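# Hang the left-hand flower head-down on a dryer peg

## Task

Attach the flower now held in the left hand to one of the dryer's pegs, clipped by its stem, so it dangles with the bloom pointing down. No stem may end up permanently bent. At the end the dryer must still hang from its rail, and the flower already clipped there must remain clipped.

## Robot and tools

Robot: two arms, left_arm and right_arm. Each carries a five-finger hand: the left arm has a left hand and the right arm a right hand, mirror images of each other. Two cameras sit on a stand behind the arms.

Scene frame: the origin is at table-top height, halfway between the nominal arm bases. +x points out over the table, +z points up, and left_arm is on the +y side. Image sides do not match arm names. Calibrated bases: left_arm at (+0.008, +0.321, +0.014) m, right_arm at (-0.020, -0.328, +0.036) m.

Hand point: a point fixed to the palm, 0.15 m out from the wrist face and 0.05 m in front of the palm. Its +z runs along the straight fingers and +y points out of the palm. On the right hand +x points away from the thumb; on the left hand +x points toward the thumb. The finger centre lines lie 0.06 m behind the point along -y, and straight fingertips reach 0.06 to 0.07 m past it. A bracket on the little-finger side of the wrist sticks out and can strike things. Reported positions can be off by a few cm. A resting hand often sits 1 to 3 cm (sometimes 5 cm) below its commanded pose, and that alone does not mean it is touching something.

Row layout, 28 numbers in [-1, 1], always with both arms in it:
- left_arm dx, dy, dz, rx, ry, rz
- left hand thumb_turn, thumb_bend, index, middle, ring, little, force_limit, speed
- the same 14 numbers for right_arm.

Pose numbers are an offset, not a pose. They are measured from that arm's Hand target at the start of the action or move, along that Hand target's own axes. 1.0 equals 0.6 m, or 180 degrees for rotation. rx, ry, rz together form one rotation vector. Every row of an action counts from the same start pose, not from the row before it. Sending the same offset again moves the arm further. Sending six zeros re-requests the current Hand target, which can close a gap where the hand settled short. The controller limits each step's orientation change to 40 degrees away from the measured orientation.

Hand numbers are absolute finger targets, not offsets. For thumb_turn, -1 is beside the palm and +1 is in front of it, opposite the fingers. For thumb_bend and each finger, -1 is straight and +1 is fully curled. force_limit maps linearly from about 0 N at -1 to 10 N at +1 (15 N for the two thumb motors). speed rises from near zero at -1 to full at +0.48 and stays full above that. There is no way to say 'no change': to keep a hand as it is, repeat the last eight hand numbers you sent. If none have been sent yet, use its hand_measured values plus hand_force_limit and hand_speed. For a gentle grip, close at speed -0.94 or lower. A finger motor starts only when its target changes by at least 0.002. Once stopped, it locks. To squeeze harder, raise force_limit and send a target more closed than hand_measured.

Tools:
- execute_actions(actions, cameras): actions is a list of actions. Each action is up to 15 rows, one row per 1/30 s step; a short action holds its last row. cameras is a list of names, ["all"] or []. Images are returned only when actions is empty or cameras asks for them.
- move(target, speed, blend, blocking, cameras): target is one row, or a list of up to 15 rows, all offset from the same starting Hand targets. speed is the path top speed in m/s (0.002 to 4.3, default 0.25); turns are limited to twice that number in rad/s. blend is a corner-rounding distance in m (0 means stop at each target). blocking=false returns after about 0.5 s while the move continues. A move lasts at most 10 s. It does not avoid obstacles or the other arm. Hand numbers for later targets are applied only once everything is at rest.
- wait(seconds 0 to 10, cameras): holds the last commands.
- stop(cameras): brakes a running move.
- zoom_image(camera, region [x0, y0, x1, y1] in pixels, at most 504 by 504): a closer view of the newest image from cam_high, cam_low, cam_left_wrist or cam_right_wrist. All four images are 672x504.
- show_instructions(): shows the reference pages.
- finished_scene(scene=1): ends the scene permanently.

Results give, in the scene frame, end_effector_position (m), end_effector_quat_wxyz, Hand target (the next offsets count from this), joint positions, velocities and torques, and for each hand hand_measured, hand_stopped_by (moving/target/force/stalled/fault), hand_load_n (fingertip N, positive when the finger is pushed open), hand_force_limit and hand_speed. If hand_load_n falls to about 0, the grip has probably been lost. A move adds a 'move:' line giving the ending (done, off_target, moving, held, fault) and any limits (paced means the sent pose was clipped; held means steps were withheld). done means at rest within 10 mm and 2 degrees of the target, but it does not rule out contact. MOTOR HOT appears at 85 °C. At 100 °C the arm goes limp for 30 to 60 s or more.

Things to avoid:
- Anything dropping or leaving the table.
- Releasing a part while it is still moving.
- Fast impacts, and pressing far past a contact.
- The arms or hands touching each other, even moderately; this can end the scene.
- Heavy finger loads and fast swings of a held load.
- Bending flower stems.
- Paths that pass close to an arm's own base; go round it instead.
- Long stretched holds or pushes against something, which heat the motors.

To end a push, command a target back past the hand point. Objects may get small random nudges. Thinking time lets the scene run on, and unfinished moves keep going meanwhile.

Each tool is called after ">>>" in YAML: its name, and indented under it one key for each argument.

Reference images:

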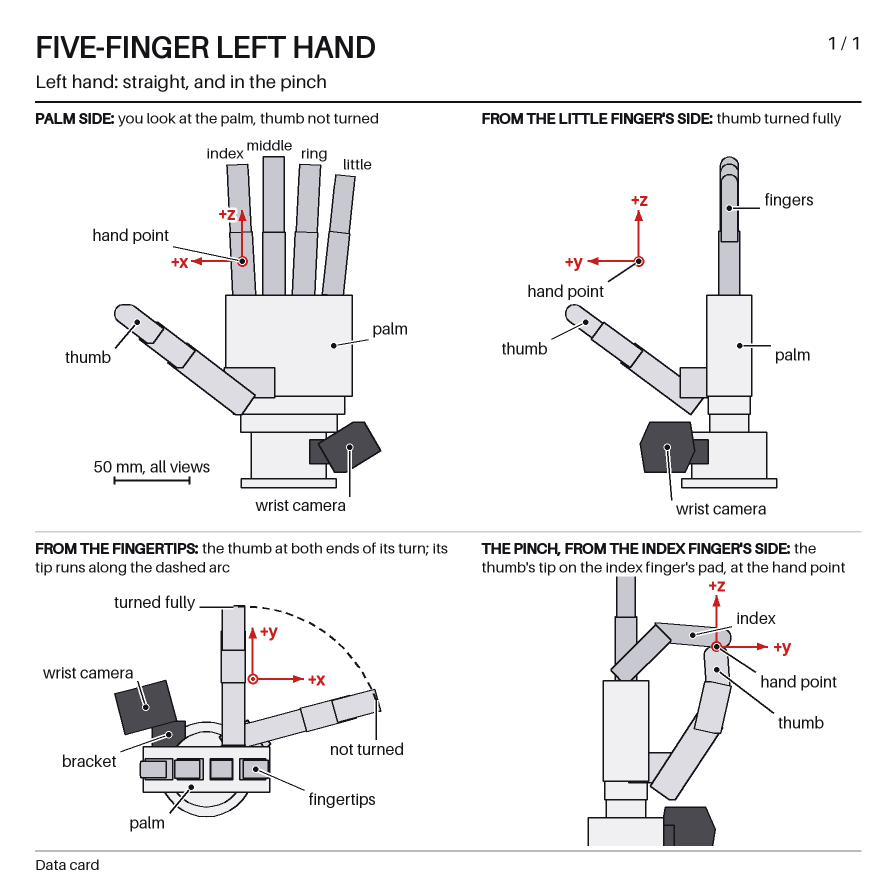

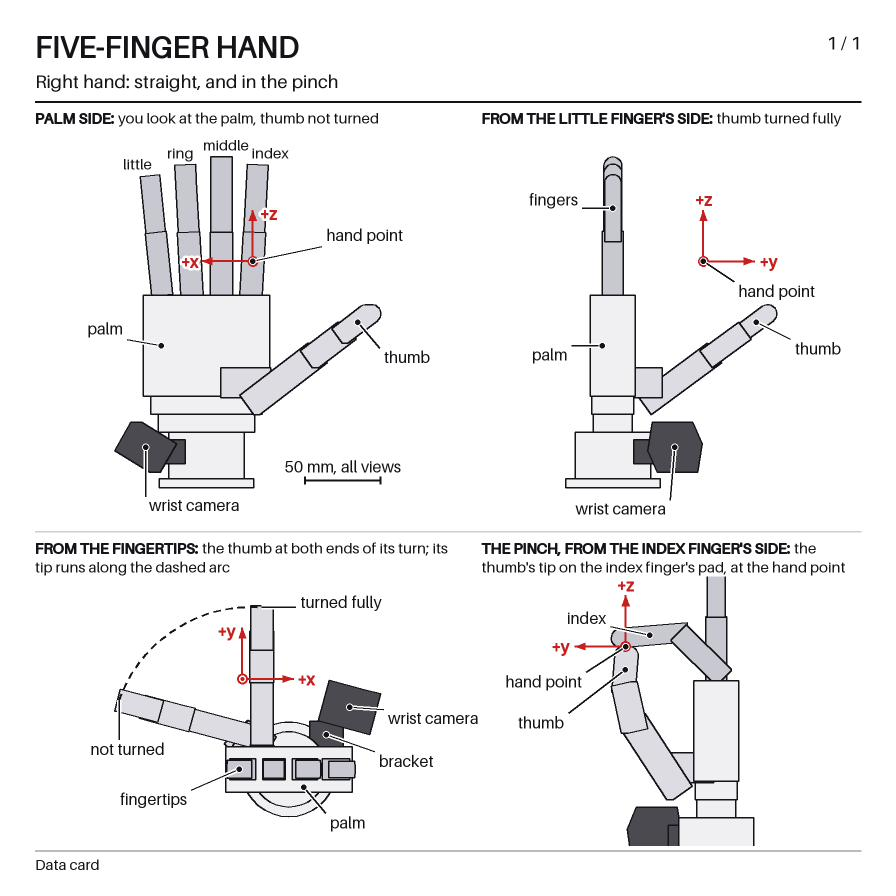

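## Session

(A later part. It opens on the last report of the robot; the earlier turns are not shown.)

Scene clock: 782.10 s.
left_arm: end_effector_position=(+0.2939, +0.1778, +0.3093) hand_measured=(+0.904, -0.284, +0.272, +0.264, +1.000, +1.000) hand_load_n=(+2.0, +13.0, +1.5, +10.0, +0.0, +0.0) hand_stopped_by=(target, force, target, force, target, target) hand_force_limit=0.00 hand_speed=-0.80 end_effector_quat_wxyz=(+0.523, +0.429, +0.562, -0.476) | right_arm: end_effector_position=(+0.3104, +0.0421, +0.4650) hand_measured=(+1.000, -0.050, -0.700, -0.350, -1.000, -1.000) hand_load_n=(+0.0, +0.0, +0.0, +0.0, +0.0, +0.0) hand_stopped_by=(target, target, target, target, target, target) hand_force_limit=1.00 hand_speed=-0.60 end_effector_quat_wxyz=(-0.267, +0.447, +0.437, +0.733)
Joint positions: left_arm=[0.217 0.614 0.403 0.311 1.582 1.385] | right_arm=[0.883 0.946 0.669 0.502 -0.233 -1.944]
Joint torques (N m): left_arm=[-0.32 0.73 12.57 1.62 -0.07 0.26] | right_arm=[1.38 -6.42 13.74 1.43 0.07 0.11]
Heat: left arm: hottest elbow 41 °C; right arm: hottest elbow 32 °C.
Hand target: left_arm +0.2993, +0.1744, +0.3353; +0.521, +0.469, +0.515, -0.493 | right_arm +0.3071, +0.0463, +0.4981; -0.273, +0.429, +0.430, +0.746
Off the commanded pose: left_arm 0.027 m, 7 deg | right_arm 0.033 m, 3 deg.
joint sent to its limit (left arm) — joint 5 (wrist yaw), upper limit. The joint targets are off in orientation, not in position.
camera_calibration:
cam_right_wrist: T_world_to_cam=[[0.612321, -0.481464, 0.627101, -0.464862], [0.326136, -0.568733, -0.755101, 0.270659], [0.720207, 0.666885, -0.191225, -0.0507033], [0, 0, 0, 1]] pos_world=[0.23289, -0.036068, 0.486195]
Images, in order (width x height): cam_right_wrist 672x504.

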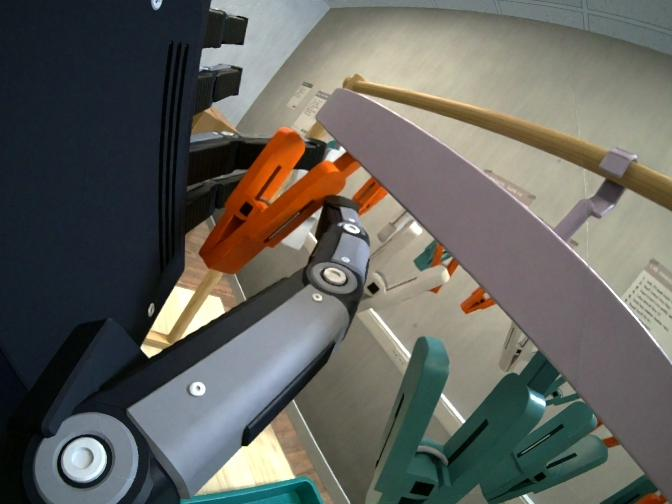

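>>> execute_actions:
  actions:
    - [[0,0,0,0,0,0,0.904,-0.284,0.272,0.264,1,1,0,-0.8,0,0,0,0,0,0,1,-0.4,-0.7,-0.6,-1,-1,1,-0.5]]
  cameras: []

>>> wait:
  seconds: 3
  cameras: ["cam_right_wrist","cam_high"]

>>> zoom_image:
  camera: "cam_right_wrist"
  region: [220, 100, 420, 300]

>>> zoom_image:
  camera: "cam_high"
  region: [280, 10, 530, 240]

Scene clock: 784.57 s.
left_arm: end_effector_position=(+0.2939, +0.1778, +0.3093) hand_measured=(+0.904, -0.284, +0.272, +0.264, +1.000, +1.000) hand_load_n=(+2.0, +12.5, +1.5, +10.0, +0.0, +0.0) hand_stopped_by=(target, force, target, force, target, target) hand_force_limit=0.00 hand_speed=-0.80 end_effector_quat_wxyz=(+0.523, +0.429, +0.562, -0.476) | right_arm: end_effector_position=(+0.3104, +0.0421, +0.4650) hand_measured=(+1.000, -0.400, -0.700, -0.600, -1.000, -1.000) hand_load_n=(+0.0, +0.0, +0.0, +0.0, +0.0, +0.0) hand_stopped_by=(target, target, target, target, target, target) hand_force_limit=1.00 hand_speed=-0.50 end_effector_quat_wxyz=(-0.267, +0.447, +0.437, +0.733)
Joint positions: left_arm=[0.217 0.614 0.403 0.311 1.582 1.385] | right_arm=[0.883 0.946 0.669 0.502 -0.233 -1.944]
Joint torques (N m): left_arm=[-0.32 0.79 12.57 1.63 -0.07 0.26] | right_arm=[1.26 -6.36 13.76 1.43 0.07 0.11]
Heat: left arm: hottest elbow 41 °C; right arm: hottest elbow 32 °C.
Hand target: left_arm +0.2993, +0.1744, +0.3353; +0.521, +0.469, +0.515, -0.493 | right_arm +0.3071, +0.0463, +0.4981; -0.273, +0.429, +0.430, +0.746
Off the commanded pose: left_arm 0.027 m, 7 deg | right_arm 0.033 m, 3 deg.
joint sent to its limit (left arm) — joint 5 (wrist yaw), upper limit. The joint targets are off in orientation, not in position.
No camera images: "cameras" was empty.

Scene clock: 787.57 s.
left_arm: end_effector_position=(+0.2939, +0.1778, +0.3093) hand_measured=(+0.904, -0.284, +0.272, +0.264, +1.000, +1.000) hand_load_n=(+2.0, +13.0, +1.5, +10.0, +0.0, +0.0) hand_stopped_by=(target, force, target, force, target, target) hand_force_limit=0.00 hand_speed=-0.80 end_effector_quat_wxyz=(+0.523, +0.429, +0.562, -0.476) | right_arm: end_effector_position=(+0.3104, +0.0421, +0.4650) hand_measured=(+1.000, -0.400, -0.700, -0.600, -1.000, -1.000) hand_load_n=(+0.0, +0.0, +0.0, +0.0, +0.0, +0.0) hand_stopped_by=(target, target, target, target, target, target) hand_force_limit=1.00 hand_speed=-0.50 end_effector_quat_wxyz=(-0.267, +0.447, +0.437, +0.733)
Joint positions: left_arm=[0.217 0.614 0.403 0.311 1.582 1.385] | right_arm=[0.883 0.946 0.669 0.502 -0.233 -1.944]
Joint torques (N m): left_arm=[-0.32 0.79 12.57 1.62 -0.06 0.26] | right_arm=[1.26 -6.48 13.83 1.39 0.07 0.13]
Heat: left arm: hottest elbow 41 °C; right arm: hottest elbow 32 °C.
Hand target: left_arm +0.2993, +0.1744, +0.3353; +0.521, +0.469, +0.515, -0.493 | right_arm +0.3071, +0.0463, +0.4981; -0.273, +0.429, +0.430, +0.746
Off the commanded pose: left_arm 0.027 m, 7 deg | right_arm 0.033 m, 3 deg.
wait: 3.00 s; at rest by 0.17 s
camera_calibration:
cam_right_wrist: T_world_to_cam=[[0.612321, -0.481464, 0.627101, -0.464862], [0.326136, -0.568733, -0.755101, 0.270659], [0.720207, 0.666885, -0.191225, -0.0507033], [0, 0, 0, 1]] pos_world=[0.23289, -0.036068, 0.486195]
Images, in order (width x height): cam_high 672x504, cam_right_wrist 672x504.

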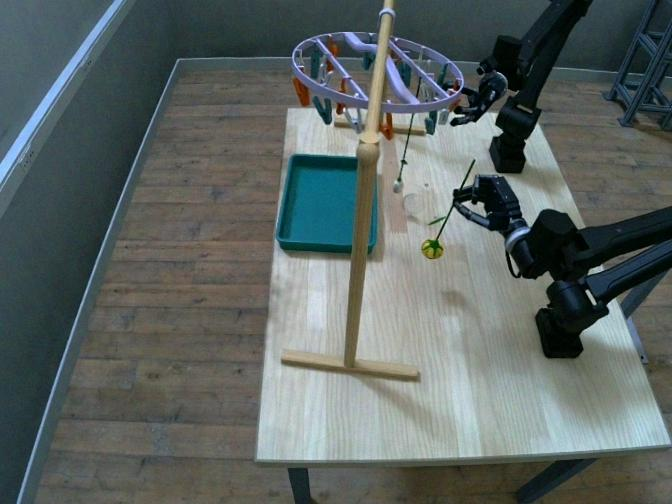

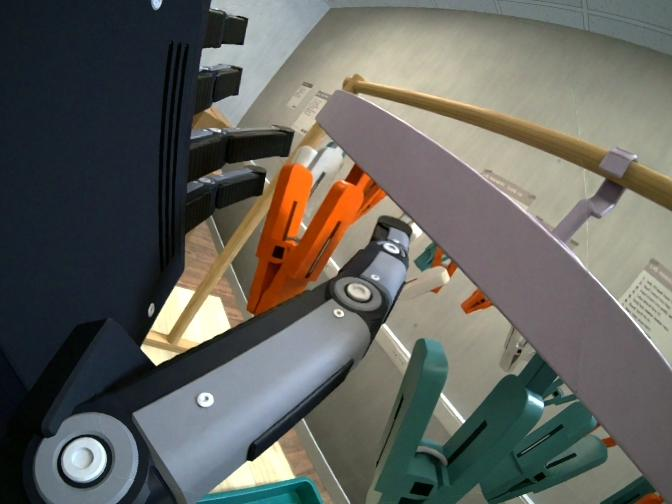

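Scaled by 2.520 from the camera's 672x504 image, which has a finer 960x720 frame.

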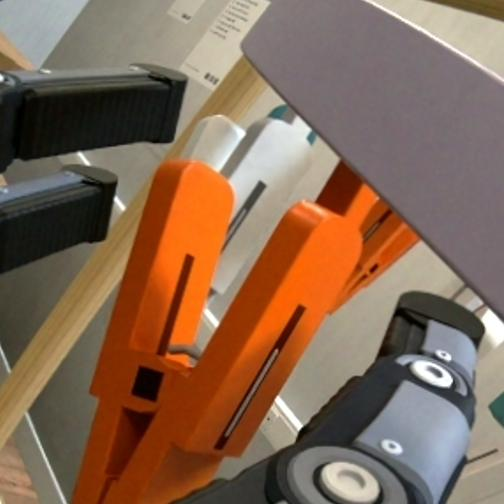

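Scaled by 2.016 from the camera's 672x504 image, which has a finer 960x720 frame.

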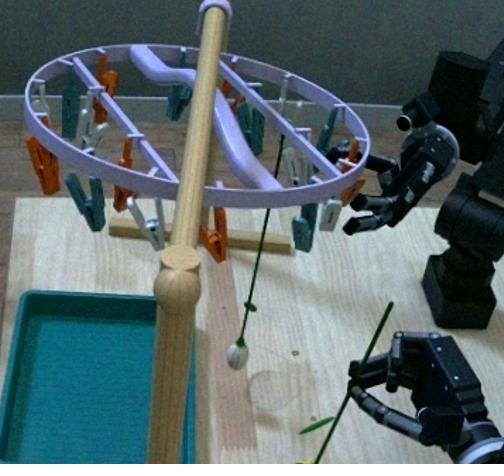

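>>> move:
  target: [0,0,0,0,0,0,0.904,-0.284,0.272,0.264,1,1,0,-0.8,-0.0576,-0.028,-0.0185,0,0,0,1,-0.4,-0.7,-0.6,-1,-1,1,-0.5]
  speed: 0.04
  cameras: ["cam_right_wrist"]

>>> zoom_image:
  camera: "cam_right_wrist"
  region: [220, 100, 420, 300]

Scene clock: 790.07 s.
left_arm: end_effector_position=(+0.2939, +0.1778, +0.3093) hand_measured=(+0.904, -0.284, +0.272, +0.264, +1.000, +1.000) hand_load_n=(+2.0, +12.5, +1.5, +10.0, +0.0, +0.0) hand_stopped_by=(target, force, target, force, target, target) hand_force_limit=0.00 hand_speed=-0.80 end_effector_quat_wxyz=(+0.523, +0.429, +0.562, -0.476) | right_arm: end_effector_position=(+0.3086, +0.0398, +0.4671) hand_measured=(+1.000, -0.400, -0.700, -0.600, -1.000, -1.000) hand_load_n=(+0.0, +0.0, +0.0, +0.0, +0.0, +0.0) hand_stopped_by=(target, target, target, target, target, target) hand_force_limit=1.00 hand_speed=-0.50 end_effector_quat_wxyz=(-0.268, +0.428, +0.426, +0.750)
Joint positions: left_arm=[0.217 0.614 0.403 0.311 1.582 1.385] | right_arm=[0.883 0.961 0.642 0.6 -0.233 -1.944]
Joint torques (N m): left_arm=[-0.38 0.79 12.56 1.62 -0.07 0.25] | right_arm=[1.61 -4.78 8.68 2.45 0.15 0.11]
Heat: left arm: hottest elbow 41 °C; right arm: hottest elbow 32 °C.
Hand target: left_arm +0.2993, +0.1744, +0.3353; +0.521, +0.469, +0.515, -0.493 | right_arm +0.3062, +0.0460, +0.4581; -0.273, +0.429, +0.430, +0.746
Off the commanded pose: left_arm 0.027 m, 7 deg | right_arm 0.011 m, 1 deg.
joint sent to its limit (left arm) — joint 5 (wrist yaw), upper limit. The joint targets are off in orientation, not in position.
move: off_target (left_arm, right_arm)
camera_calibration:
cam_right_wrist: T_world_to_cam=[[0.590114, -0.508486, 0.627062, -0.458228], [0.353059, -0.535965, -0.766871, 0.26755], [0.726027, 0.673931, -0.136755, -0.0749959], [0, 0, 0, 1]] pos_world=[0.230395, -0.0390627, 0.482258]
Images, in order (width x height): cam_right_wrist 672x504.

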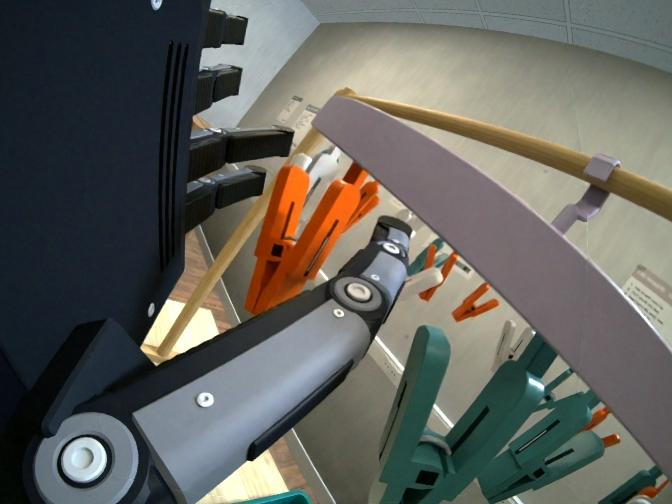

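Scaled by 2.520 from the camera's 672x504 image, which has a finer 960x720 frame.

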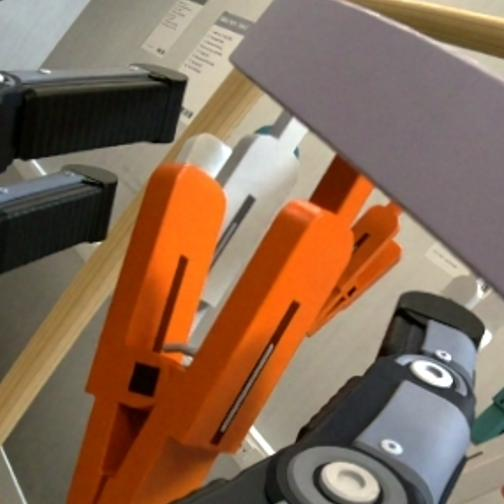

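>>> move:
  target: [0,0,0,0,0,0,0.904,-0.284,0.272,0.264,1,1,0,-0.8,-0.0144,-0.007,-0.0046,0,0,0,1,-0.4,-0.7,-0.6,-1,-1,1,-0.5]
  speed: 0.04
  cameras: ["cam_right_wrist"]

>>> zoom_image:
  camera: "cam_right_wrist"
  region: [220, 100, 420, 300]

Scene clock: 791.80 s.
left_arm: end_effector_position=(+0.2939, +0.1778, +0.3093) hand_measured=(+0.904, -0.284, +0.272, +0.264, +1.000, +1.000) hand_load_n=(+2.0, +13.0, +1.5, +10.0, +0.0, +0.0) hand_stopped_by=(target, force, target, force, target, target) hand_force_limit=0.00 hand_speed=-0.80 end_effector_quat_wxyz=(+0.523, +0.429, +0.562, -0.476) | right_arm: end_effector_position=(+0.3084, +0.0396, +0.4583) hand_measured=(+1.000, -0.400, -0.700, -0.600, -1.000, -1.000) hand_load_n=(+0.5, +0.0, +0.0, +0.0, +0.0, +0.0) hand_stopped_by=(target, target, target, target, target, target) hand_force_limit=1.00 hand_speed=-0.50 end_effector_quat_wxyz=(-0.268, +0.428, +0.426, +0.751)
Joint positions: left_arm=[0.217 0.614 0.403 0.311 1.582 1.385] | right_arm=[0.883 0.972 0.622 0.633 -0.233 -1.944]
Joint torques (N m): left_arm=[-0.32 0.73 12.56 1.63 -0.07 0.25] | right_arm=[1.55 -4.42 8.49 2.47 0.15 0.12]
Heat: left arm: hottest elbow 41 °C; right arm: hottest elbow 32 °C.
Hand target: left_arm +0.2993, +0.1744, +0.3353; +0.521, +0.469, +0.515, -0.493 | right_arm +0.3060, +0.0459, +0.4483; -0.273, +0.429, +0.430, +0.746
Off the commanded pose: left_arm 0.027 m, 7 deg | right_arm 0.012 m, 1 deg.
joint sent to its limit (left arm) — joint 5 (wrist yaw), upper limit. The joint targets are off in orientation, not in position.
move: off_target (left_arm, right_arm)
camera_calibration:
cam_right_wrist: T_world_to_cam=[[0.589267, -0.509591, 0.626962, -0.452361], [0.354136, -0.534575, -0.767344, 0.260517], [0.72619, 0.6742, -0.134543, -0.0769661], [0, 0, 0, 1]] pos_world=[0.230195, -0.0393625, 0.473164]
Images, in order (width x height): cam_right_wrist 672x504.

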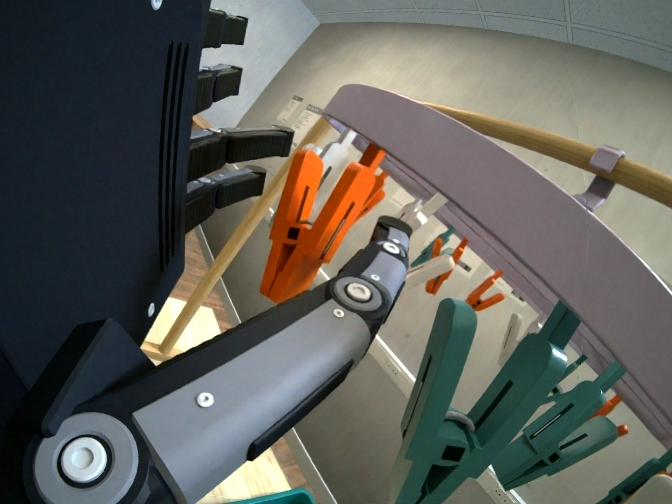

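Scaled by 2.520 from the camera's 672x504 image, which has a finer 960x720 frame.

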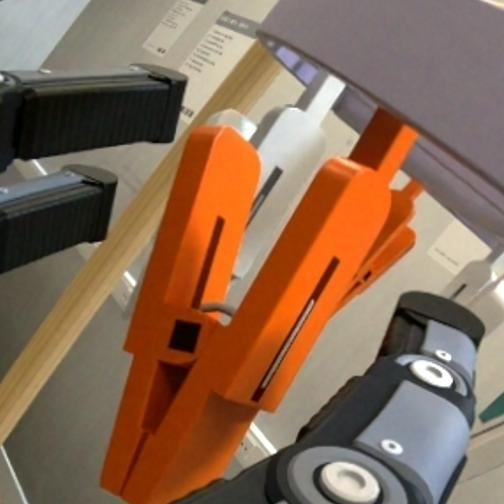

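>>> move:
  target: [0,0,0,0,0,0,0.904,-0.284,0.272,0.264,1,1,0,-0.8,-0.0058,0.0133,-0.0025,0,0,0,1,-0.4,-0.7,-0.6,-1,-1,1,-0.5]
  speed: 0.04
  cameras: ["cam_right_wrist"]

>>> zoom_image:
  camera: "cam_right_wrist"
  region: [220, 100, 420, 300]

Scene clock: 793.73 s.
left_arm: end_effector_position=(+0.2939, +0.1778, +0.3093) hand_measured=(+0.904, -0.284, +0.272, +0.264, +1.000, +1.000) hand_load_n=(+2.0, +13.0, +1.5, +10.0, +0.0, +0.0) hand_stopped_by=(target, force, target, force, target, target) hand_force_limit=0.00 hand_speed=-0.80 end_effector_quat_wxyz=(+0.523, +0.429, +0.562, -0.476) | right_arm: end_effector_position=(+0.3063, +0.0423, +0.4585) hand_measured=(+1.000, -0.400, -0.700, -0.600, -1.000, -1.000) hand_load_n=(+0.0, +0.0, +0.0, +0.0, +0.5, +0.0) hand_stopped_by=(target, target, target, target, target, target) hand_force_limit=1.00 hand_speed=-0.50 end_effector_quat_wxyz=(-0.274, +0.421, +0.432, +0.749)
Joint positions: left_arm=[0.217 0.614 0.403 0.311 1.582 1.385] | right_arm=[0.88 0.974 0.622 0.637 -0.256 -1.944]
Joint torques (N m): left_arm=[-0.32 0.79 12.56 1.62 -0.06 0.25] | right_arm=[-0.62 -4.89 8.51 2.47 -0.01 0.21]
Heat: left arm: hottest elbow 41 °C; right arm: hottest elbow 32 °C.
Hand target: left_arm +0.2993, +0.1744, +0.3353; +0.521, +0.469, +0.515, -0.493 | right_arm +0.3133, +0.0409, +0.4481; -0.273, +0.429, +0.430, +0.746
Off the commanded pose: left_arm 0.027 m, 7 deg | right_arm 0.013 m, 1 deg.
joint sent to its limit (left arm) — joint 5 (wrist yaw), upper limit. The joint targets are off in orientation, not in position.
move: off_target (left_arm, right_arm)
camera_calibration:
cam_right_wrist: T_world_to_cam=[[0.595136, -0.49626, 0.632091, -0.454554], [0.369423, -0.529572, -0.763596, 0.25624], [0.71368, 0.687953, -0.131837, -0.0751172], [0, 0, 0, 1]] pos_world=[0.22947, -0.0382022, 0.47308]
Images, in order (width x height): cam_right_wrist 672x504.

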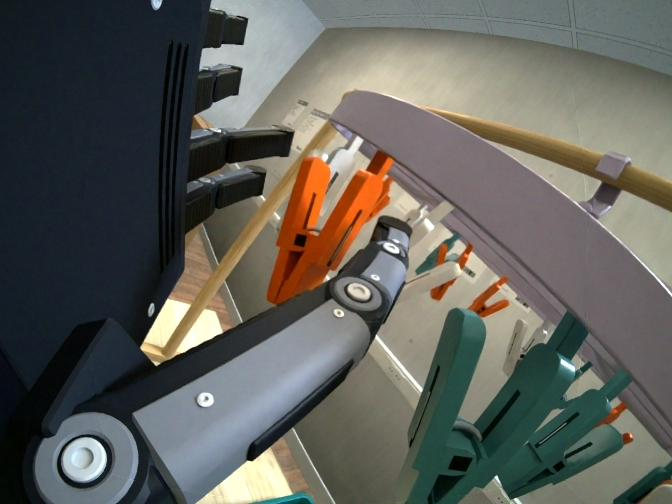

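Scaled by 2.520 from the camera's 672x504 image, which has a finer 960x720 frame.

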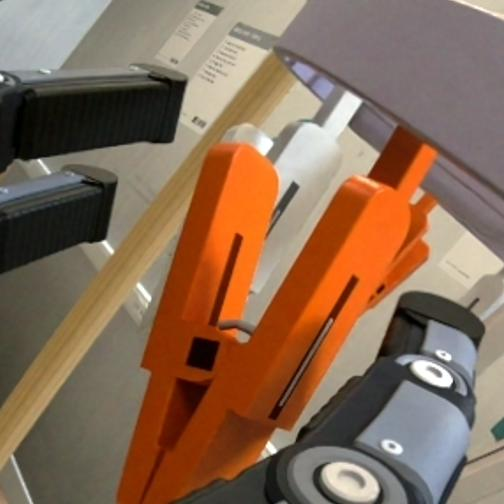

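>>> move:
  target: [0,0,0,0,0,0,0.904,-0.284,0.272,0.264,1,1,0,-0.8,-0.012,0.018,-0.008,0,0,0,1,-0.4,-0.7,-0.6,-1,-1,1,-0.5]
  speed: 0.04
  cameras: ["cam_right_wrist"]

>>> zoom_image:
  camera: "cam_right_wrist"
  region: [220, 100, 420, 300]

Scene clock: 795.33 s.
left_arm: end_effector_position=(+0.2939, +0.1778, +0.3093) hand_measured=(+0.904, -0.284, +0.272, +0.264, +1.000, +1.000) hand_load_n=(+2.0, +12.5, +1.5, +10.0, +0.0, +0.0) hand_stopped_by=(target, force, target, force, target, target) hand_force_limit=0.00 hand_speed=-0.80 end_effector_quat_wxyz=(+0.523, +0.429, +0.562, -0.476) | right_arm: end_effector_position=(+0.3165, +0.0333, +0.4559) hand_measured=(+1.000, -0.400, -0.700, -0.600, -1.000, -1.000) hand_load_n=(+0.5, +0.0, +0.0, +0.0, +0.0, +0.0) hand_stopped_by=(target, target, target, target, target, target) hand_force_limit=1.00 hand_speed=-0.50 end_effector_quat_wxyz=(-0.272, +0.420, +0.433, +0.750)
Joint positions: left_arm=[0.217 0.614 0.403 0.311 1.582 1.385] | right_arm=[0.835 0.978 0.615 0.652 -0.3 -1.936]
Joint torques (N m): left_arm=[-0.32 0.79 12.57 1.62 -0.07 0.25] | right_arm=[-0.73 -5.07 8.39 2.55 0.03 0.24]
Heat: left arm: hottest elbow 41 °C; right arm: hottest elbow 32 °C.
Hand target: left_arm +0.2993, +0.1744, +0.3353; +0.521, +0.469, +0.515, -0.493 | right_arm +0.3233, +0.0317, +0.4449; -0.273, +0.429, +0.430, +0.746
Off the commanded pose: left_arm 0.027 m, 7 deg | right_arm 0.013 m, 1 deg.
joint sent to its limit (left arm) — joint 5 (wrist yaw), upper limit. The joint targets are off in orientation, not in position.
move: off_target (left_arm, right_arm)
camera_calibration:
cam_right_wrist: T_world_to_cam=[[0.590871, -0.496069, 0.636229, -0.46404], [0.372318, -0.531946, -0.760535, 0.243524], [0.715716, 0.686258, -0.129616, -0.0783172], [0, 0, 0, 1]] pos_world=[0.239573, -0.0469083, 0.470293]
Images, in order (width x height): cam_right_wrist 672x504.

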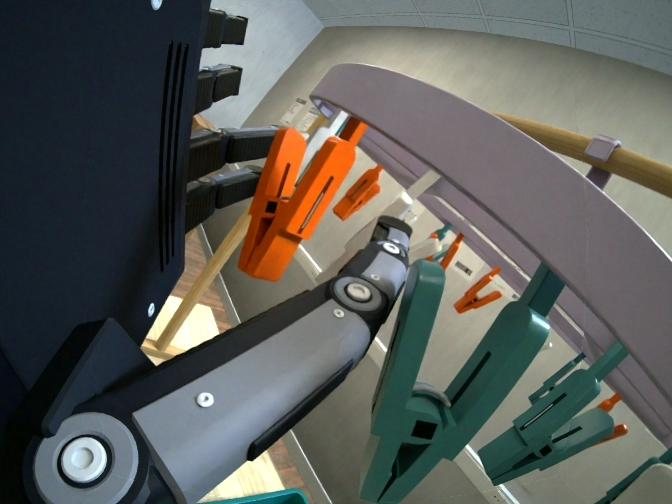

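Scaled by 2.520 from the camera's 672x504 image, which has a finer 960x720 frame.

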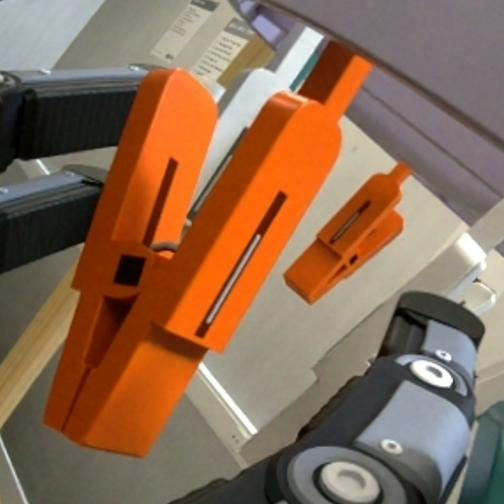

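>>> move:
  target: [0,0,0,0,0,0,0.904,-0.284,0.272,0.264,1,1,0,-0.8,0.0305,-0.0285,-0.004,0,0,0,1,-0.4,-0.7,-0.6,-1,-1,1,-0.5]
  speed: 0.04
  cameras: ["cam_right_wrist"]

>>> zoom_image:
  camera: "cam_right_wrist"
  region: [220, 100, 420, 300]

Scene clock: 798.40 s.
left_arm: end_effector_position=(+0.2939, +0.1778, +0.3093) hand_measured=(+0.904, -0.284, +0.272, +0.264, +1.000, +1.000) hand_load_n=(+2.0, +13.0, +2.0, +9.5, +0.0, +0.0) hand_stopped_by=(target, force, target, force, target, target) hand_force_limit=0.00 hand_speed=-0.80 end_effector_quat_wxyz=(+0.523, +0.429, +0.562, -0.476) | right_arm: end_effector_position=(+0.3065, +0.0353, +0.4598) hand_measured=(+1.000, -0.400, -0.700, -0.600, -1.000, -1.000) hand_load_n=(+0.0, +0.0, +0.0, +0.0, +0.0, +0.0) hand_stopped_by=(target, target, target, target, target, target) hand_force_limit=1.00 hand_speed=-0.50 end_effector_quat_wxyz=(-0.271, +0.428, +0.423, +0.751)
Joint positions: left_arm=[0.217 0.614 0.403 0.311 1.582 1.385] | right_arm=[0.879 0.956 0.615 0.628 -0.236 -1.936]
Joint torques (N m): left_arm=[-0.32 0.73 12.56 1.62 -0.07 0.26] | right_arm=[1.79 -6.53 8.43 1.42 0.16 0.02]
Heat: left arm: hottest elbow 41 °C; right arm: hottest elbow 32 °C.
Hand target: left_arm +0.2993, +0.1744, +0.3353; +0.521, +0.469, +0.515, -0.493 | right_arm +0.3001, +0.0373, +0.4532; -0.273, +0.429, +0.430, +0.746
Off the commanded pose: left_arm 0.027 m, 7 deg | right_arm 0.009 m, 1 deg.
joint sent to its limit (left arm) — joint 5 (wrist yaw), upper limit. The joint targets are off in orientation, not in position.
move: off_target (left_arm)
camera_calibration:
cam_right_wrist: T_world_to_cam=[[0.591978, -0.512734, 0.621824, -0.452782], [0.352256, -0.529341, -0.771825, 0.262497], [0.724898, 0.675945, -0.132745, -0.073006], [0, 0, 0, 1]] pos_world=[0.228493, -0.0438584, 0.474462]
Images, in order (width x height): cam_right_wrist 672x504.

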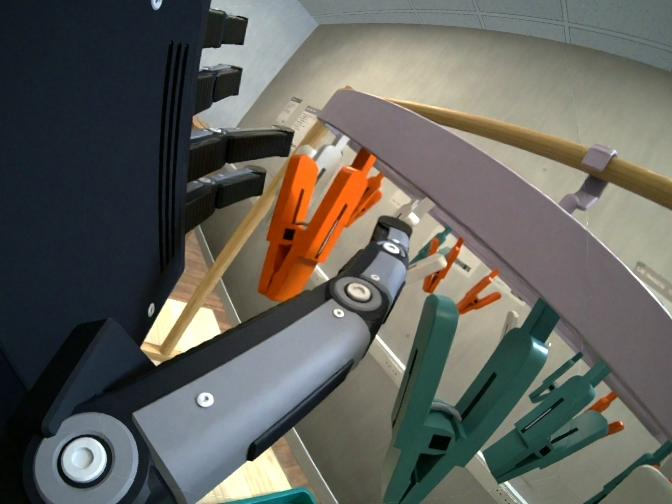

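Scaled by 2.520 from the camera's 672x504 image, which has a finer 960x720 frame.

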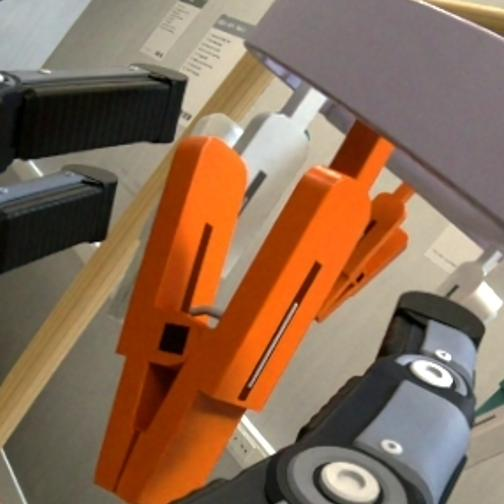

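>>> move:
  target: [0,0,0,0,0,0,0.904,-0.284,0.272,0.264,1,1,0,-0.8,-0.011,-0.005,-0.004,0,0,0,1,-0.4,-0.7,-0.6,-1,-1,1,-0.5]
  speed: 0.04
  cameras: ["cam_right_wrist"]

>>> zoom_image:
  camera: "cam_right_wrist"
  region: [220, 100, 420, 300]

Scene clock: 800.13 s.
left_arm: end_effector_position=(+0.2939, +0.1778, +0.3093) hand_measured=(+0.904, -0.284, +0.272, +0.264, +1.000, +1.000) hand_load_n=(+2.0, +13.0, +1.0, +10.0, +0.0, +0.0) hand_stopped_by=(target, force, target, force, target, target) hand_force_limit=0.00 hand_speed=-0.80 end_effector_quat_wxyz=(+0.523, +0.429, +0.562, -0.476) | right_arm: end_effector_position=(+0.3058, +0.0344, +0.4477) hand_measured=(+1.000, -0.400, -0.700, -0.600, -1.000, -1.000) hand_load_n=(+0.0, +0.0, +0.0, +0.5, +0.0, +0.0) hand_stopped_by=(target, target, target, target, target, target) hand_force_limit=1.00 hand_speed=-0.50 end_effector_quat_wxyz=(-0.270, +0.434, +0.427, +0.746)
Joint positions: left_arm=[0.217 0.614 0.403 0.311 1.582 1.385] | right_arm=[0.879 0.956 0.596 0.628 -0.236 -1.936]
Joint torques (N m): left_arm=[-0.32 0.79 12.57 1.62 -0.07 0.25] | right_arm=[1.61 -5.54 8.54 2.41 0.17 0.01]
Heat: left arm: hottest elbow 41 °C; right arm: hottest elbow 32 °C.
Hand target: left_arm +0.2993, +0.1744, +0.3353; +0.521, +0.469, +0.515, -0.493 | right_arm +0.3000, +0.0369, +0.4456; -0.273, +0.429, +0.430, +0.746
Off the commanded pose: left_arm 0.027 m, 7 deg | right_arm 0.007 m, 1 deg.
joint sent to its limit (left arm) — joint 5 (wrist yaw), upper limit. The joint targets are off in orientation, not in position.
move: off_target (left_arm)
camera_calibration:
cam_right_wrist: T_world_to_cam=[[0.599689, -0.50343, 0.622038, -0.447986], [0.342757, -0.540817, -0.768137, 0.254648], [0.723112, 0.673851, -0.151768, -0.0643355], [0, 0, 0, 1]] pos_world=[0.227892, -0.0444593, 0.464505]
Images, in order (width x height): cam_right_wrist 672x504.

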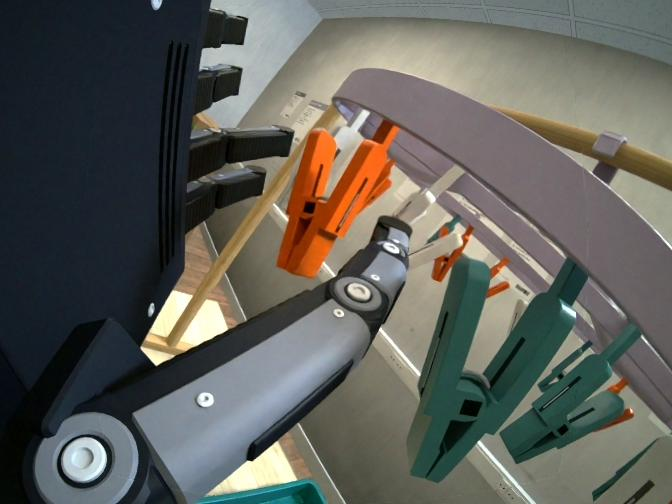

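Scaled by 2.520 from the camera's 672x504 image, which has a finer 960x720 frame.

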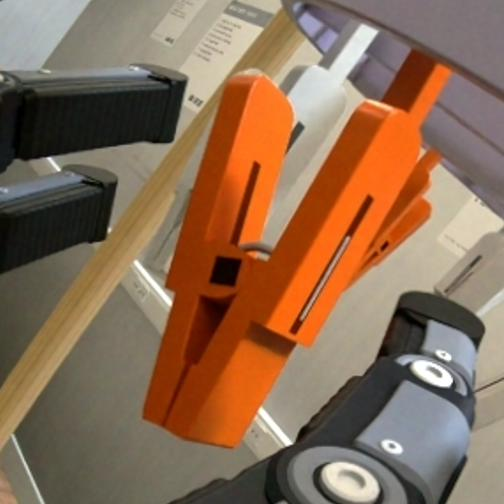

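>>> execute_actions:
  actions:
    - [[0,0,0,0,0,0,0.904,-0.284,0.272,0.264,1,1,0,-0.8,0,0,0,0,0,0,1,-0.15,-0.7,-0.45,-1,-1,1,-0.6]]
  cameras: []

>>> wait:
  seconds: 1.5
  cameras: ["cam_right_wrist"]

>>> zoom_image:
  camera: "cam_right_wrist"
  region: [220, 100, 420, 300]

Scene clock: 802.83 s.
left_arm: end_effector_position=(+0.2939, +0.1778, +0.3093) hand_measured=(+0.904, -0.284, +0.272, +0.264, +1.000, +1.000) hand_load_n=(+2.0, +13.0, +1.5, +10.0, +0.0, +0.0) hand_stopped_by=(target, force, target, force, target, target) hand_force_limit=0.00 hand_speed=-0.80 end_effector_quat_wxyz=(+0.523, +0.429, +0.562, -0.476) | right_arm: end_effector_position=(+0.3058, +0.0344, +0.4477) hand_measured=(+1.000, -0.150, -0.700, -0.450, -1.000, -1.000) hand_load_n=(+0.0, +0.0, +0.0, +0.0, +0.0, +0.0) hand_stopped_by=(target, target, target, target, target, target) hand_force_limit=1.00 hand_speed=-0.60 end_effector_quat_wxyz=(-0.270, +0.434, +0.427, +0.746)
Joint positions: left_arm=[0.217 0.614 0.403 0.311 1.582 1.385] | right_arm=[0.879 0.956 0.596 0.628 -0.236 -1.936]
Joint torques (N m): left_arm=[-0.38 0.79 12.57 1.62 -0.07 0.26] | right_arm=[1.32 -5.6 8.42 2.33 0.15 0.04]
Heat: left arm: hottest elbow 41 °C; right arm: hottest elbow 32 °C.
Hand target: left_arm +0.2993, +0.1744, +0.3353; +0.521, +0.469, +0.515, -0.493 | right_arm +0.3000, +0.0369, +0.4456; -0.273, +0.429, +0.430, +0.746
Off the commanded pose: left_arm 0.027 m, 7 deg | right_arm 0.007 m, 1 deg.
joint sent to its limit (left arm) — joint 5 (wrist yaw), upper limit. The joint targets are off in orientation, not in position.
No camera images: "cameras" was empty.

Scene clock: 804.33 s.
left_arm: end_effector_position=(+0.2939, +0.1778, +0.3093) hand_measured=(+0.904, -0.284, +0.272, +0.264, +1.000, +1.000) hand_load_n=(+2.0, +13.0, +1.5, +10.0, +0.0, +0.0) hand_stopped_by=(target, force, target, force, target, target) hand_force_limit=0.00 hand_speed=-0.80 end_effector_quat_wxyz=(+0.523, +0.429, +0.562, -0.476) | right_arm: end_effector_position=(+0.3058, +0.0344, +0.4477) hand_measured=(+1.000, -0.150, -0.700, -0.450, -1.000, -1.000) hand_load_n=(+0.0, +0.0, +0.0, +0.0, +0.0, +0.0) hand_stopped_by=(target, target, target, target, target, target) hand_force_limit=1.00 hand_speed=-0.60 end_effector_quat_wxyz=(-0.270, +0.434, +0.427, +0.746)
Joint positions: left_arm=[0.217 0.614 0.403 0.311 1.582 1.385] | right_arm=[0.879 0.956 0.596 0.628 -0.236 -1.936]
Joint torques (N m): left_arm=[-0.32 0.79 12.57 1.62 -0.07 0.26] | right_arm=[1.44 -5.71 8.46 2.47 0.15 0.04]
Heat: left arm: hottest elbow 41 °C; right arm: hottest elbow 32 °C.
Hand target: left_arm +0.2993, +0.1744, +0.3353; +0.521, +0.469, +0.515, -0.493 | right_arm +0.3000, +0.0369, +0.4456; -0.273, +0.429, +0.430, +0.746
Off the commanded pose: left_arm 0.027 m, 7 deg | right_arm 0.007 m, 1 deg.
wait: 1.50 s; at rest by 0.17 s
camera_calibration:
cam_right_wrist: T_world_to_cam=[[0.599689, -0.50343, 0.622038, -0.447986], [0.342757, -0.540817, -0.768137, 0.254648], [0.723112, 0.673851, -0.151768, -0.0643355], [0, 0, 0, 1]] pos_world=[0.227892, -0.0444593, 0.464505]
Images, in order (width x height): cam_right_wrist 672x504.

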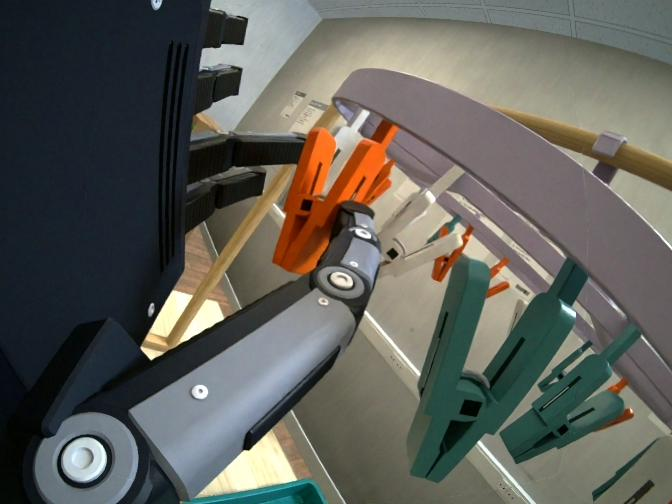

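Scaled by 2.520 from the camera's 672x504 image, which has a finer 960x720 frame.

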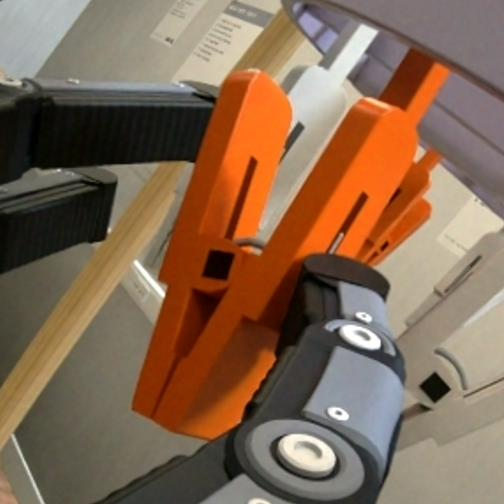

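>>> move:
  target:
    - [0,0,0,0,0,0,0.904,-0.284,0.272,0.264,1,1,0,-0.8,0,0,0,0,0,0,1,-0.4,-0.7,-0.7,-1,-1,1,-0.3]
    - [0,0,0,0,0,0,0.904,-0.284,0.272,0.264,1,1,0,-0.8,0,-0.06,0,0,0,0,1,-0.4,-0.7,-0.7,-1,-1,1,-0.3]
    - [0,0,0,0,0,0,0.904,-0.284,0.272,0.264,1,1,0,-0.8,0,-0.06,0,0.0506,-0.1044,0,1,-0.4,-0.7,-0.7,-1,-1,1,-0.3]
  speed: 0.08
  cameras: ["cam_right_wrist","cam_high"]

>>> zoom_image:
  camera: "cam_high"
  region: [400, 50, 550, 200]

Scene clock: 811.57 s.
left_arm: end_effector_position=(+0.2939, +0.1778, +0.3093) hand_measured=(+0.904, -0.284, +0.272, +0.264, +1.000, +1.000) hand_load_n=(+2.0, +13.0, +1.5, +10.0, +0.0, +0.0) hand_stopped_by=(target, force, target, force, target, target) hand_force_limit=0.00 hand_speed=-0.80 end_effector_quat_wxyz=(+0.523, +0.429, +0.562, -0.476) | right_arm: end_effector_position=(+0.2737, +0.0490, +0.3955) hand_measured=(+1.000, -0.400, -0.700, -0.700, -1.000, -1.000) hand_load_n=(+0.0, +0.0, +0.5, +0.0, +0.0, -0.5) hand_stopped_by=(target, target, target, target, target, target) hand_force_limit=1.00 hand_speed=-0.30 end_effector_quat_wxyz=(-0.229, +0.541, +0.529, +0.612)
Joint positions: left_arm=[0.217 0.614 0.403 0.311 1.582 1.385] | right_arm=[0.994 0.862 0.705 0.008 -0.137 -2.007]
Joint torques (N m): left_arm=[-0.32 0.73 12.56 1.62 -0.06 0.25] | right_arm=[0.73 -5.95 14.46 1.61 -0.05 -0.05]
Heat: left arm: hottest elbow 41 °C; right arm: hottest elbow 31 °C.
Hand target: left_arm +0.2993, +0.1744, +0.3353; +0.521, +0.469, +0.515, -0.493 | right_arm +0.2722, +0.0541, +0.4311; -0.232, +0.522, +0.526, +0.630
Off the commanded pose: left_arm 0.027 m, 7 deg | right_arm 0.036 m, 3 deg.
joint sent to its limit (left arm) — joint 5 (wrist yaw), upper limit. The joint targets are off in orientation, not in position.
move: off_target (left_arm, right_arm)
camera_calibration:
cam_right_wrist: T_world_to_cam=[[0.722264, -0.265573, 0.638597, -0.440661], [0.221302, -0.786051, -0.577191, 0.203141], [0.655256, 0.558207, -0.508965, 0.106597], [0, 0, 0, 1]] pos_world=[0.20347, -0.0168511, 0.45291]
Images, in order (width x height): cam_high 672x504, cam_right_wrist 672x504.

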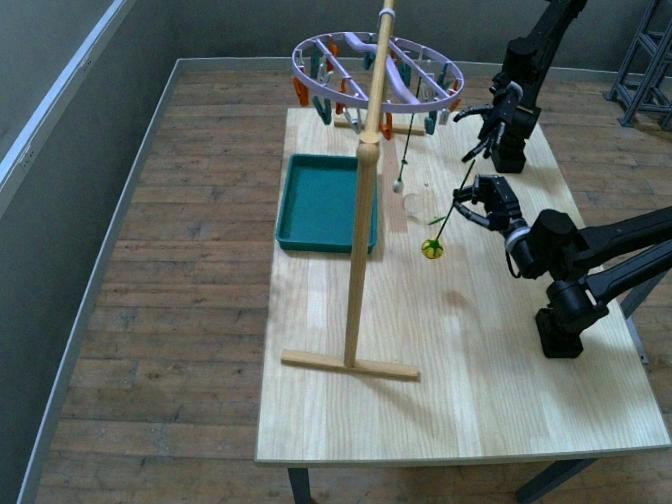

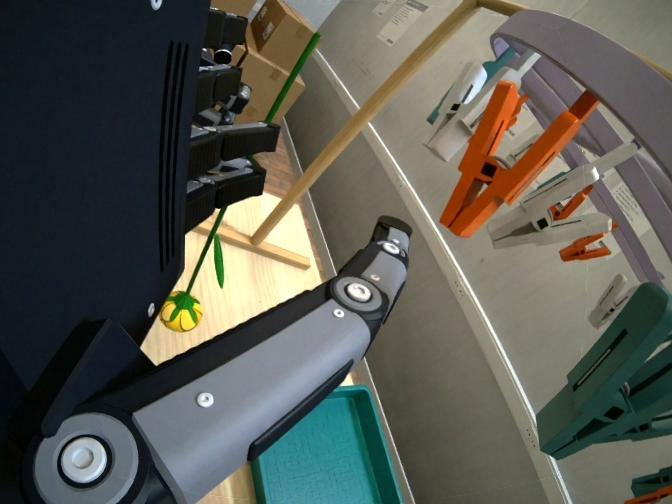

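Scaled by 3.360 from the camera's 672x504 image, which has a finer 960x720 frame.

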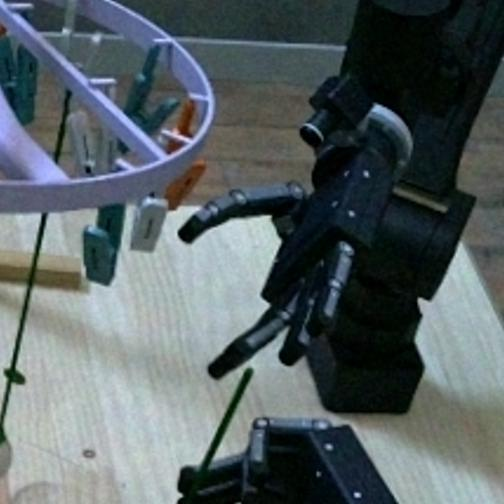

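>>> zoom_image:
  camera: "cam_right_wrist"
  region: [420, 60, 620, 260]

Scaled by 2.520 from the camera's 672x504 image, which has a finer 960x720 frame.

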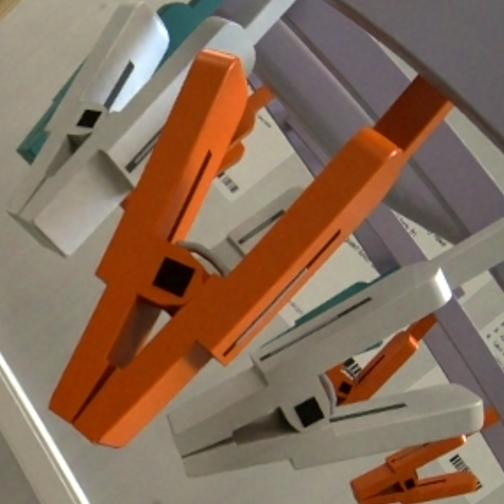

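>>> zoom_image:
  camera: "cam_right_wrist"
  region: [220, 20, 340, 140]

>>> move:
  target: [0,0,0,0,0,0,0.904,-0.284,0.272,0.264,1,1,0,-0.8,0.0675,0.041,-0.0185,0,0,0,1,-0.4,-0.7,-0.7,-1,-1,1,-0.3]
  speed: 0.06
  cameras: ["cam_right_wrist"]

>>> zoom_image:
  camera: "cam_right_wrist"
  region: [220, 20, 340, 140]

Scaled by 4.200 from the camera's 672x504 image, which has a finer 960x720 frame.

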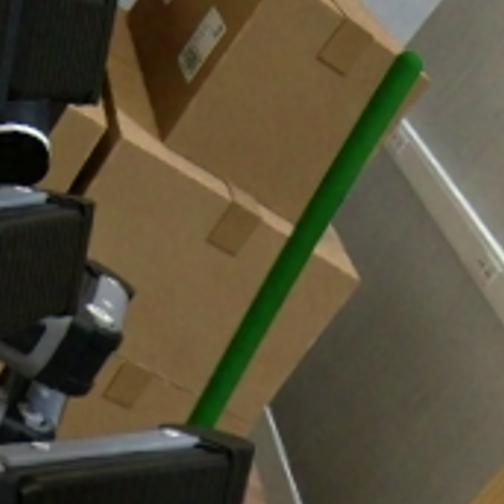

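Scene clock: 825.97 s.
left_arm: end_effector_position=(+0.2939, +0.1778, +0.3093) hand_measured=(+0.904, -0.284, +0.272, +0.264, +1.000, +1.000) hand_load_n=(+2.0, +13.0, +1.5, +10.0, +0.0, +0.0) hand_stopped_by=(target, force, target, force, target, target) hand_force_limit=0.00 hand_speed=-0.80 end_effector_quat_wxyz=(+0.523, +0.429, +0.562, -0.476) | right_arm: end_effector_position=(+0.2690, +0.0494, +0.4445) hand_measured=(+1.000, -0.400, -0.700, -0.700, -1.000, -1.000) hand_load_n=(+0.5, +0.0, +0.0, +0.0, +0.0, +0.0) hand_stopped_by=(target, target, target, target, target, target) hand_force_limit=1.00 hand_speed=-0.30 end_effector_quat_wxyz=(-0.236, +0.535, +0.534, +0.610)
Joint positions: left_arm=[0.217 0.614 0.403 0.311 1.582 1.385] | right_arm=[0.994 0.838 0.821 -0.129 -0.157 -2.01]
Joint torques (N m): left_arm=[-0.38 0.79 12.57 1.63 -0.07 0.25] | right_arm=[-0.67 -5.36 14.46 1.57 -0.06 -0.07]
Heat: left arm: hottest elbow 42 °C; right arm: hottest elbow 34 °C.
Hand target: left_arm +0.2993, +0.1744, +0.3353; +0.521, +0.469, +0.515, -0.493 | right_arm +0.2742, +0.0462, +0.4789; -0.232, +0.522, +0.526, +0.630
Off the commanded pose: left_arm 0.027 m, 7 deg | right_arm 0.035 m, 3 deg.
joint sent to its limit (left arm) — joint 5 (wrist yaw), upper limit. The joint targets are off in orientation, not in position.
move: off_target (left_arm, right_arm)
camera_calibration:
cam_right_wrist: T_world_to_cam=[[0.726845, -0.252398, 0.638743, -0.470437], [0.237868, -0.779952, -0.578873, 0.228737], [0.644295, 0.572687, -0.506866, 0.135771], [0, 0, 0, 1]] pos_world=[0.200049, -0.0180881, 0.501716]
Images, in order (width x height): cam_right_wrist 672x504.

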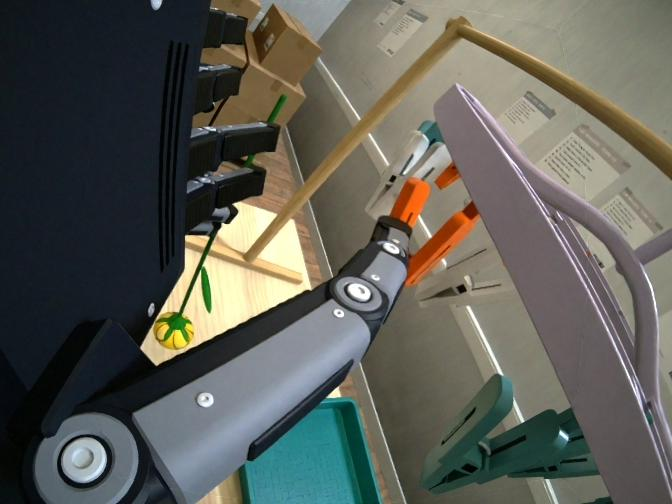

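Scaled by 4.200 from the camera's 672x504 image, which has a finer 960x720 frame.

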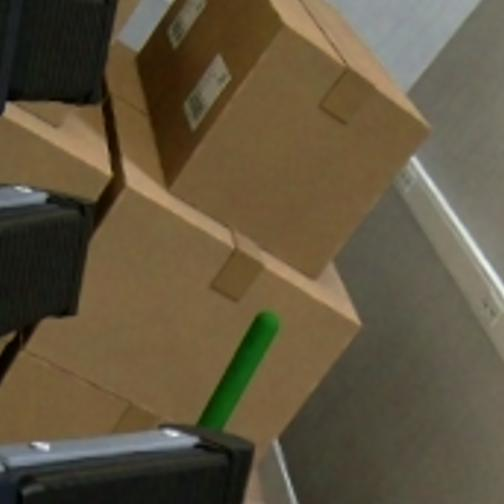

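>>> move:
  target: [0,0,0,0,0,0,0.904,-0.284,0.272,0.264,1,1,0,-0.8,-0.004,0.045,-0.003,0,0,0,1,-0.4,-0.7,-0.7,-1,-1,1,-0.3]
  speed: 0.06
  cameras: ["cam_right_wrist"]

Scene clock: 832.53 s.
left_arm: end_effector_position=(+0.2939, +0.1778, +0.3093) hand_measured=(+0.904, -0.284, +0.272, +0.264, +1.000, +1.000) hand_load_n=(+2.0, +12.5, +1.5, +10.0, +0.0, +0.0) hand_stopped_by=(target, force, target, force, target, target) hand_force_limit=0.00 hand_speed=-0.80 end_effector_quat_wxyz=(+0.523, +0.429, +0.562, -0.476) | right_arm: end_effector_position=(+0.2894, +0.0355, +0.4601) hand_measured=(+1.000, -0.400, -0.700, -0.700, -1.000, -1.000) hand_load_n=(+0.0, +0.0, +0.0, +0.0, +0.0, +0.0) hand_stopped_by=(target, target, target, target, target, target) hand_force_limit=1.00 hand_speed=-0.30 end_effector_quat_wxyz=(-0.238, +0.532, +0.531, +0.615)
Joint positions: left_arm=[0.217 0.614 0.403 0.311 1.582 1.385] | right_arm=[0.903 0.838 0.852 -0.148 -0.248 -2.019]
Joint torques (N m): left_arm=[-0.32 0.79 12.57 1.62 -0.07 0.26] | right_arm=[-0.67 -4.42 14.49 1.48 -0.09 -0.05]
Heat: left arm: hottest elbow 42 °C; right arm: hottest elbow 34 °C.
Hand target: left_arm +0.2993, +0.1744, +0.3353; +0.521, +0.469, +0.515, -0.493 | right_arm +0.2969, +0.0349, +0.4882; -0.232, +0.522, +0.526, +0.630
Off the commanded pose: left_arm 0.027 m, 7 deg | right_arm 0.029 m, 2 deg.
joint sent to its limit (left arm) — joint 5 (wrist yaw), upper limit. The joint targets are off in orientation, not in position.
move: off_target (left_arm, right_arm)
camera_calibration:
cam_right_wrist: T_world_to_cam=[[0.723602, -0.260399, 0.639213, -0.497701], [0.241661, -0.771903, -0.588019, 0.224946], [0.64653, 0.579964, -0.495622, 0.132434], [0, 0, 0, 1]] pos_world=[0.220154, -0.0327713, 0.516047]
Images, in order (width x height): cam_right_wrist 672x504.

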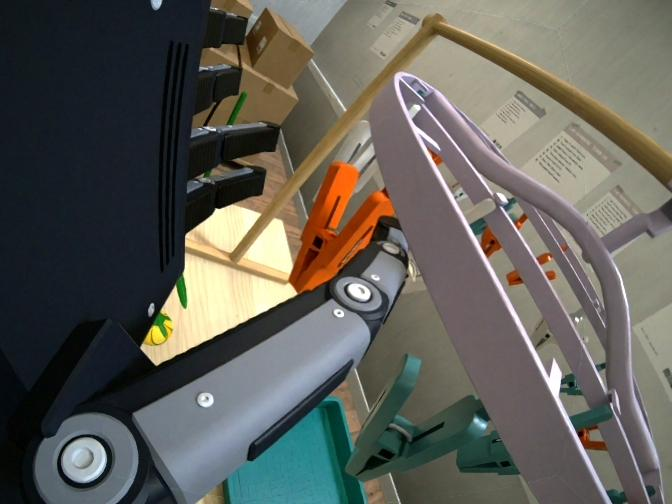

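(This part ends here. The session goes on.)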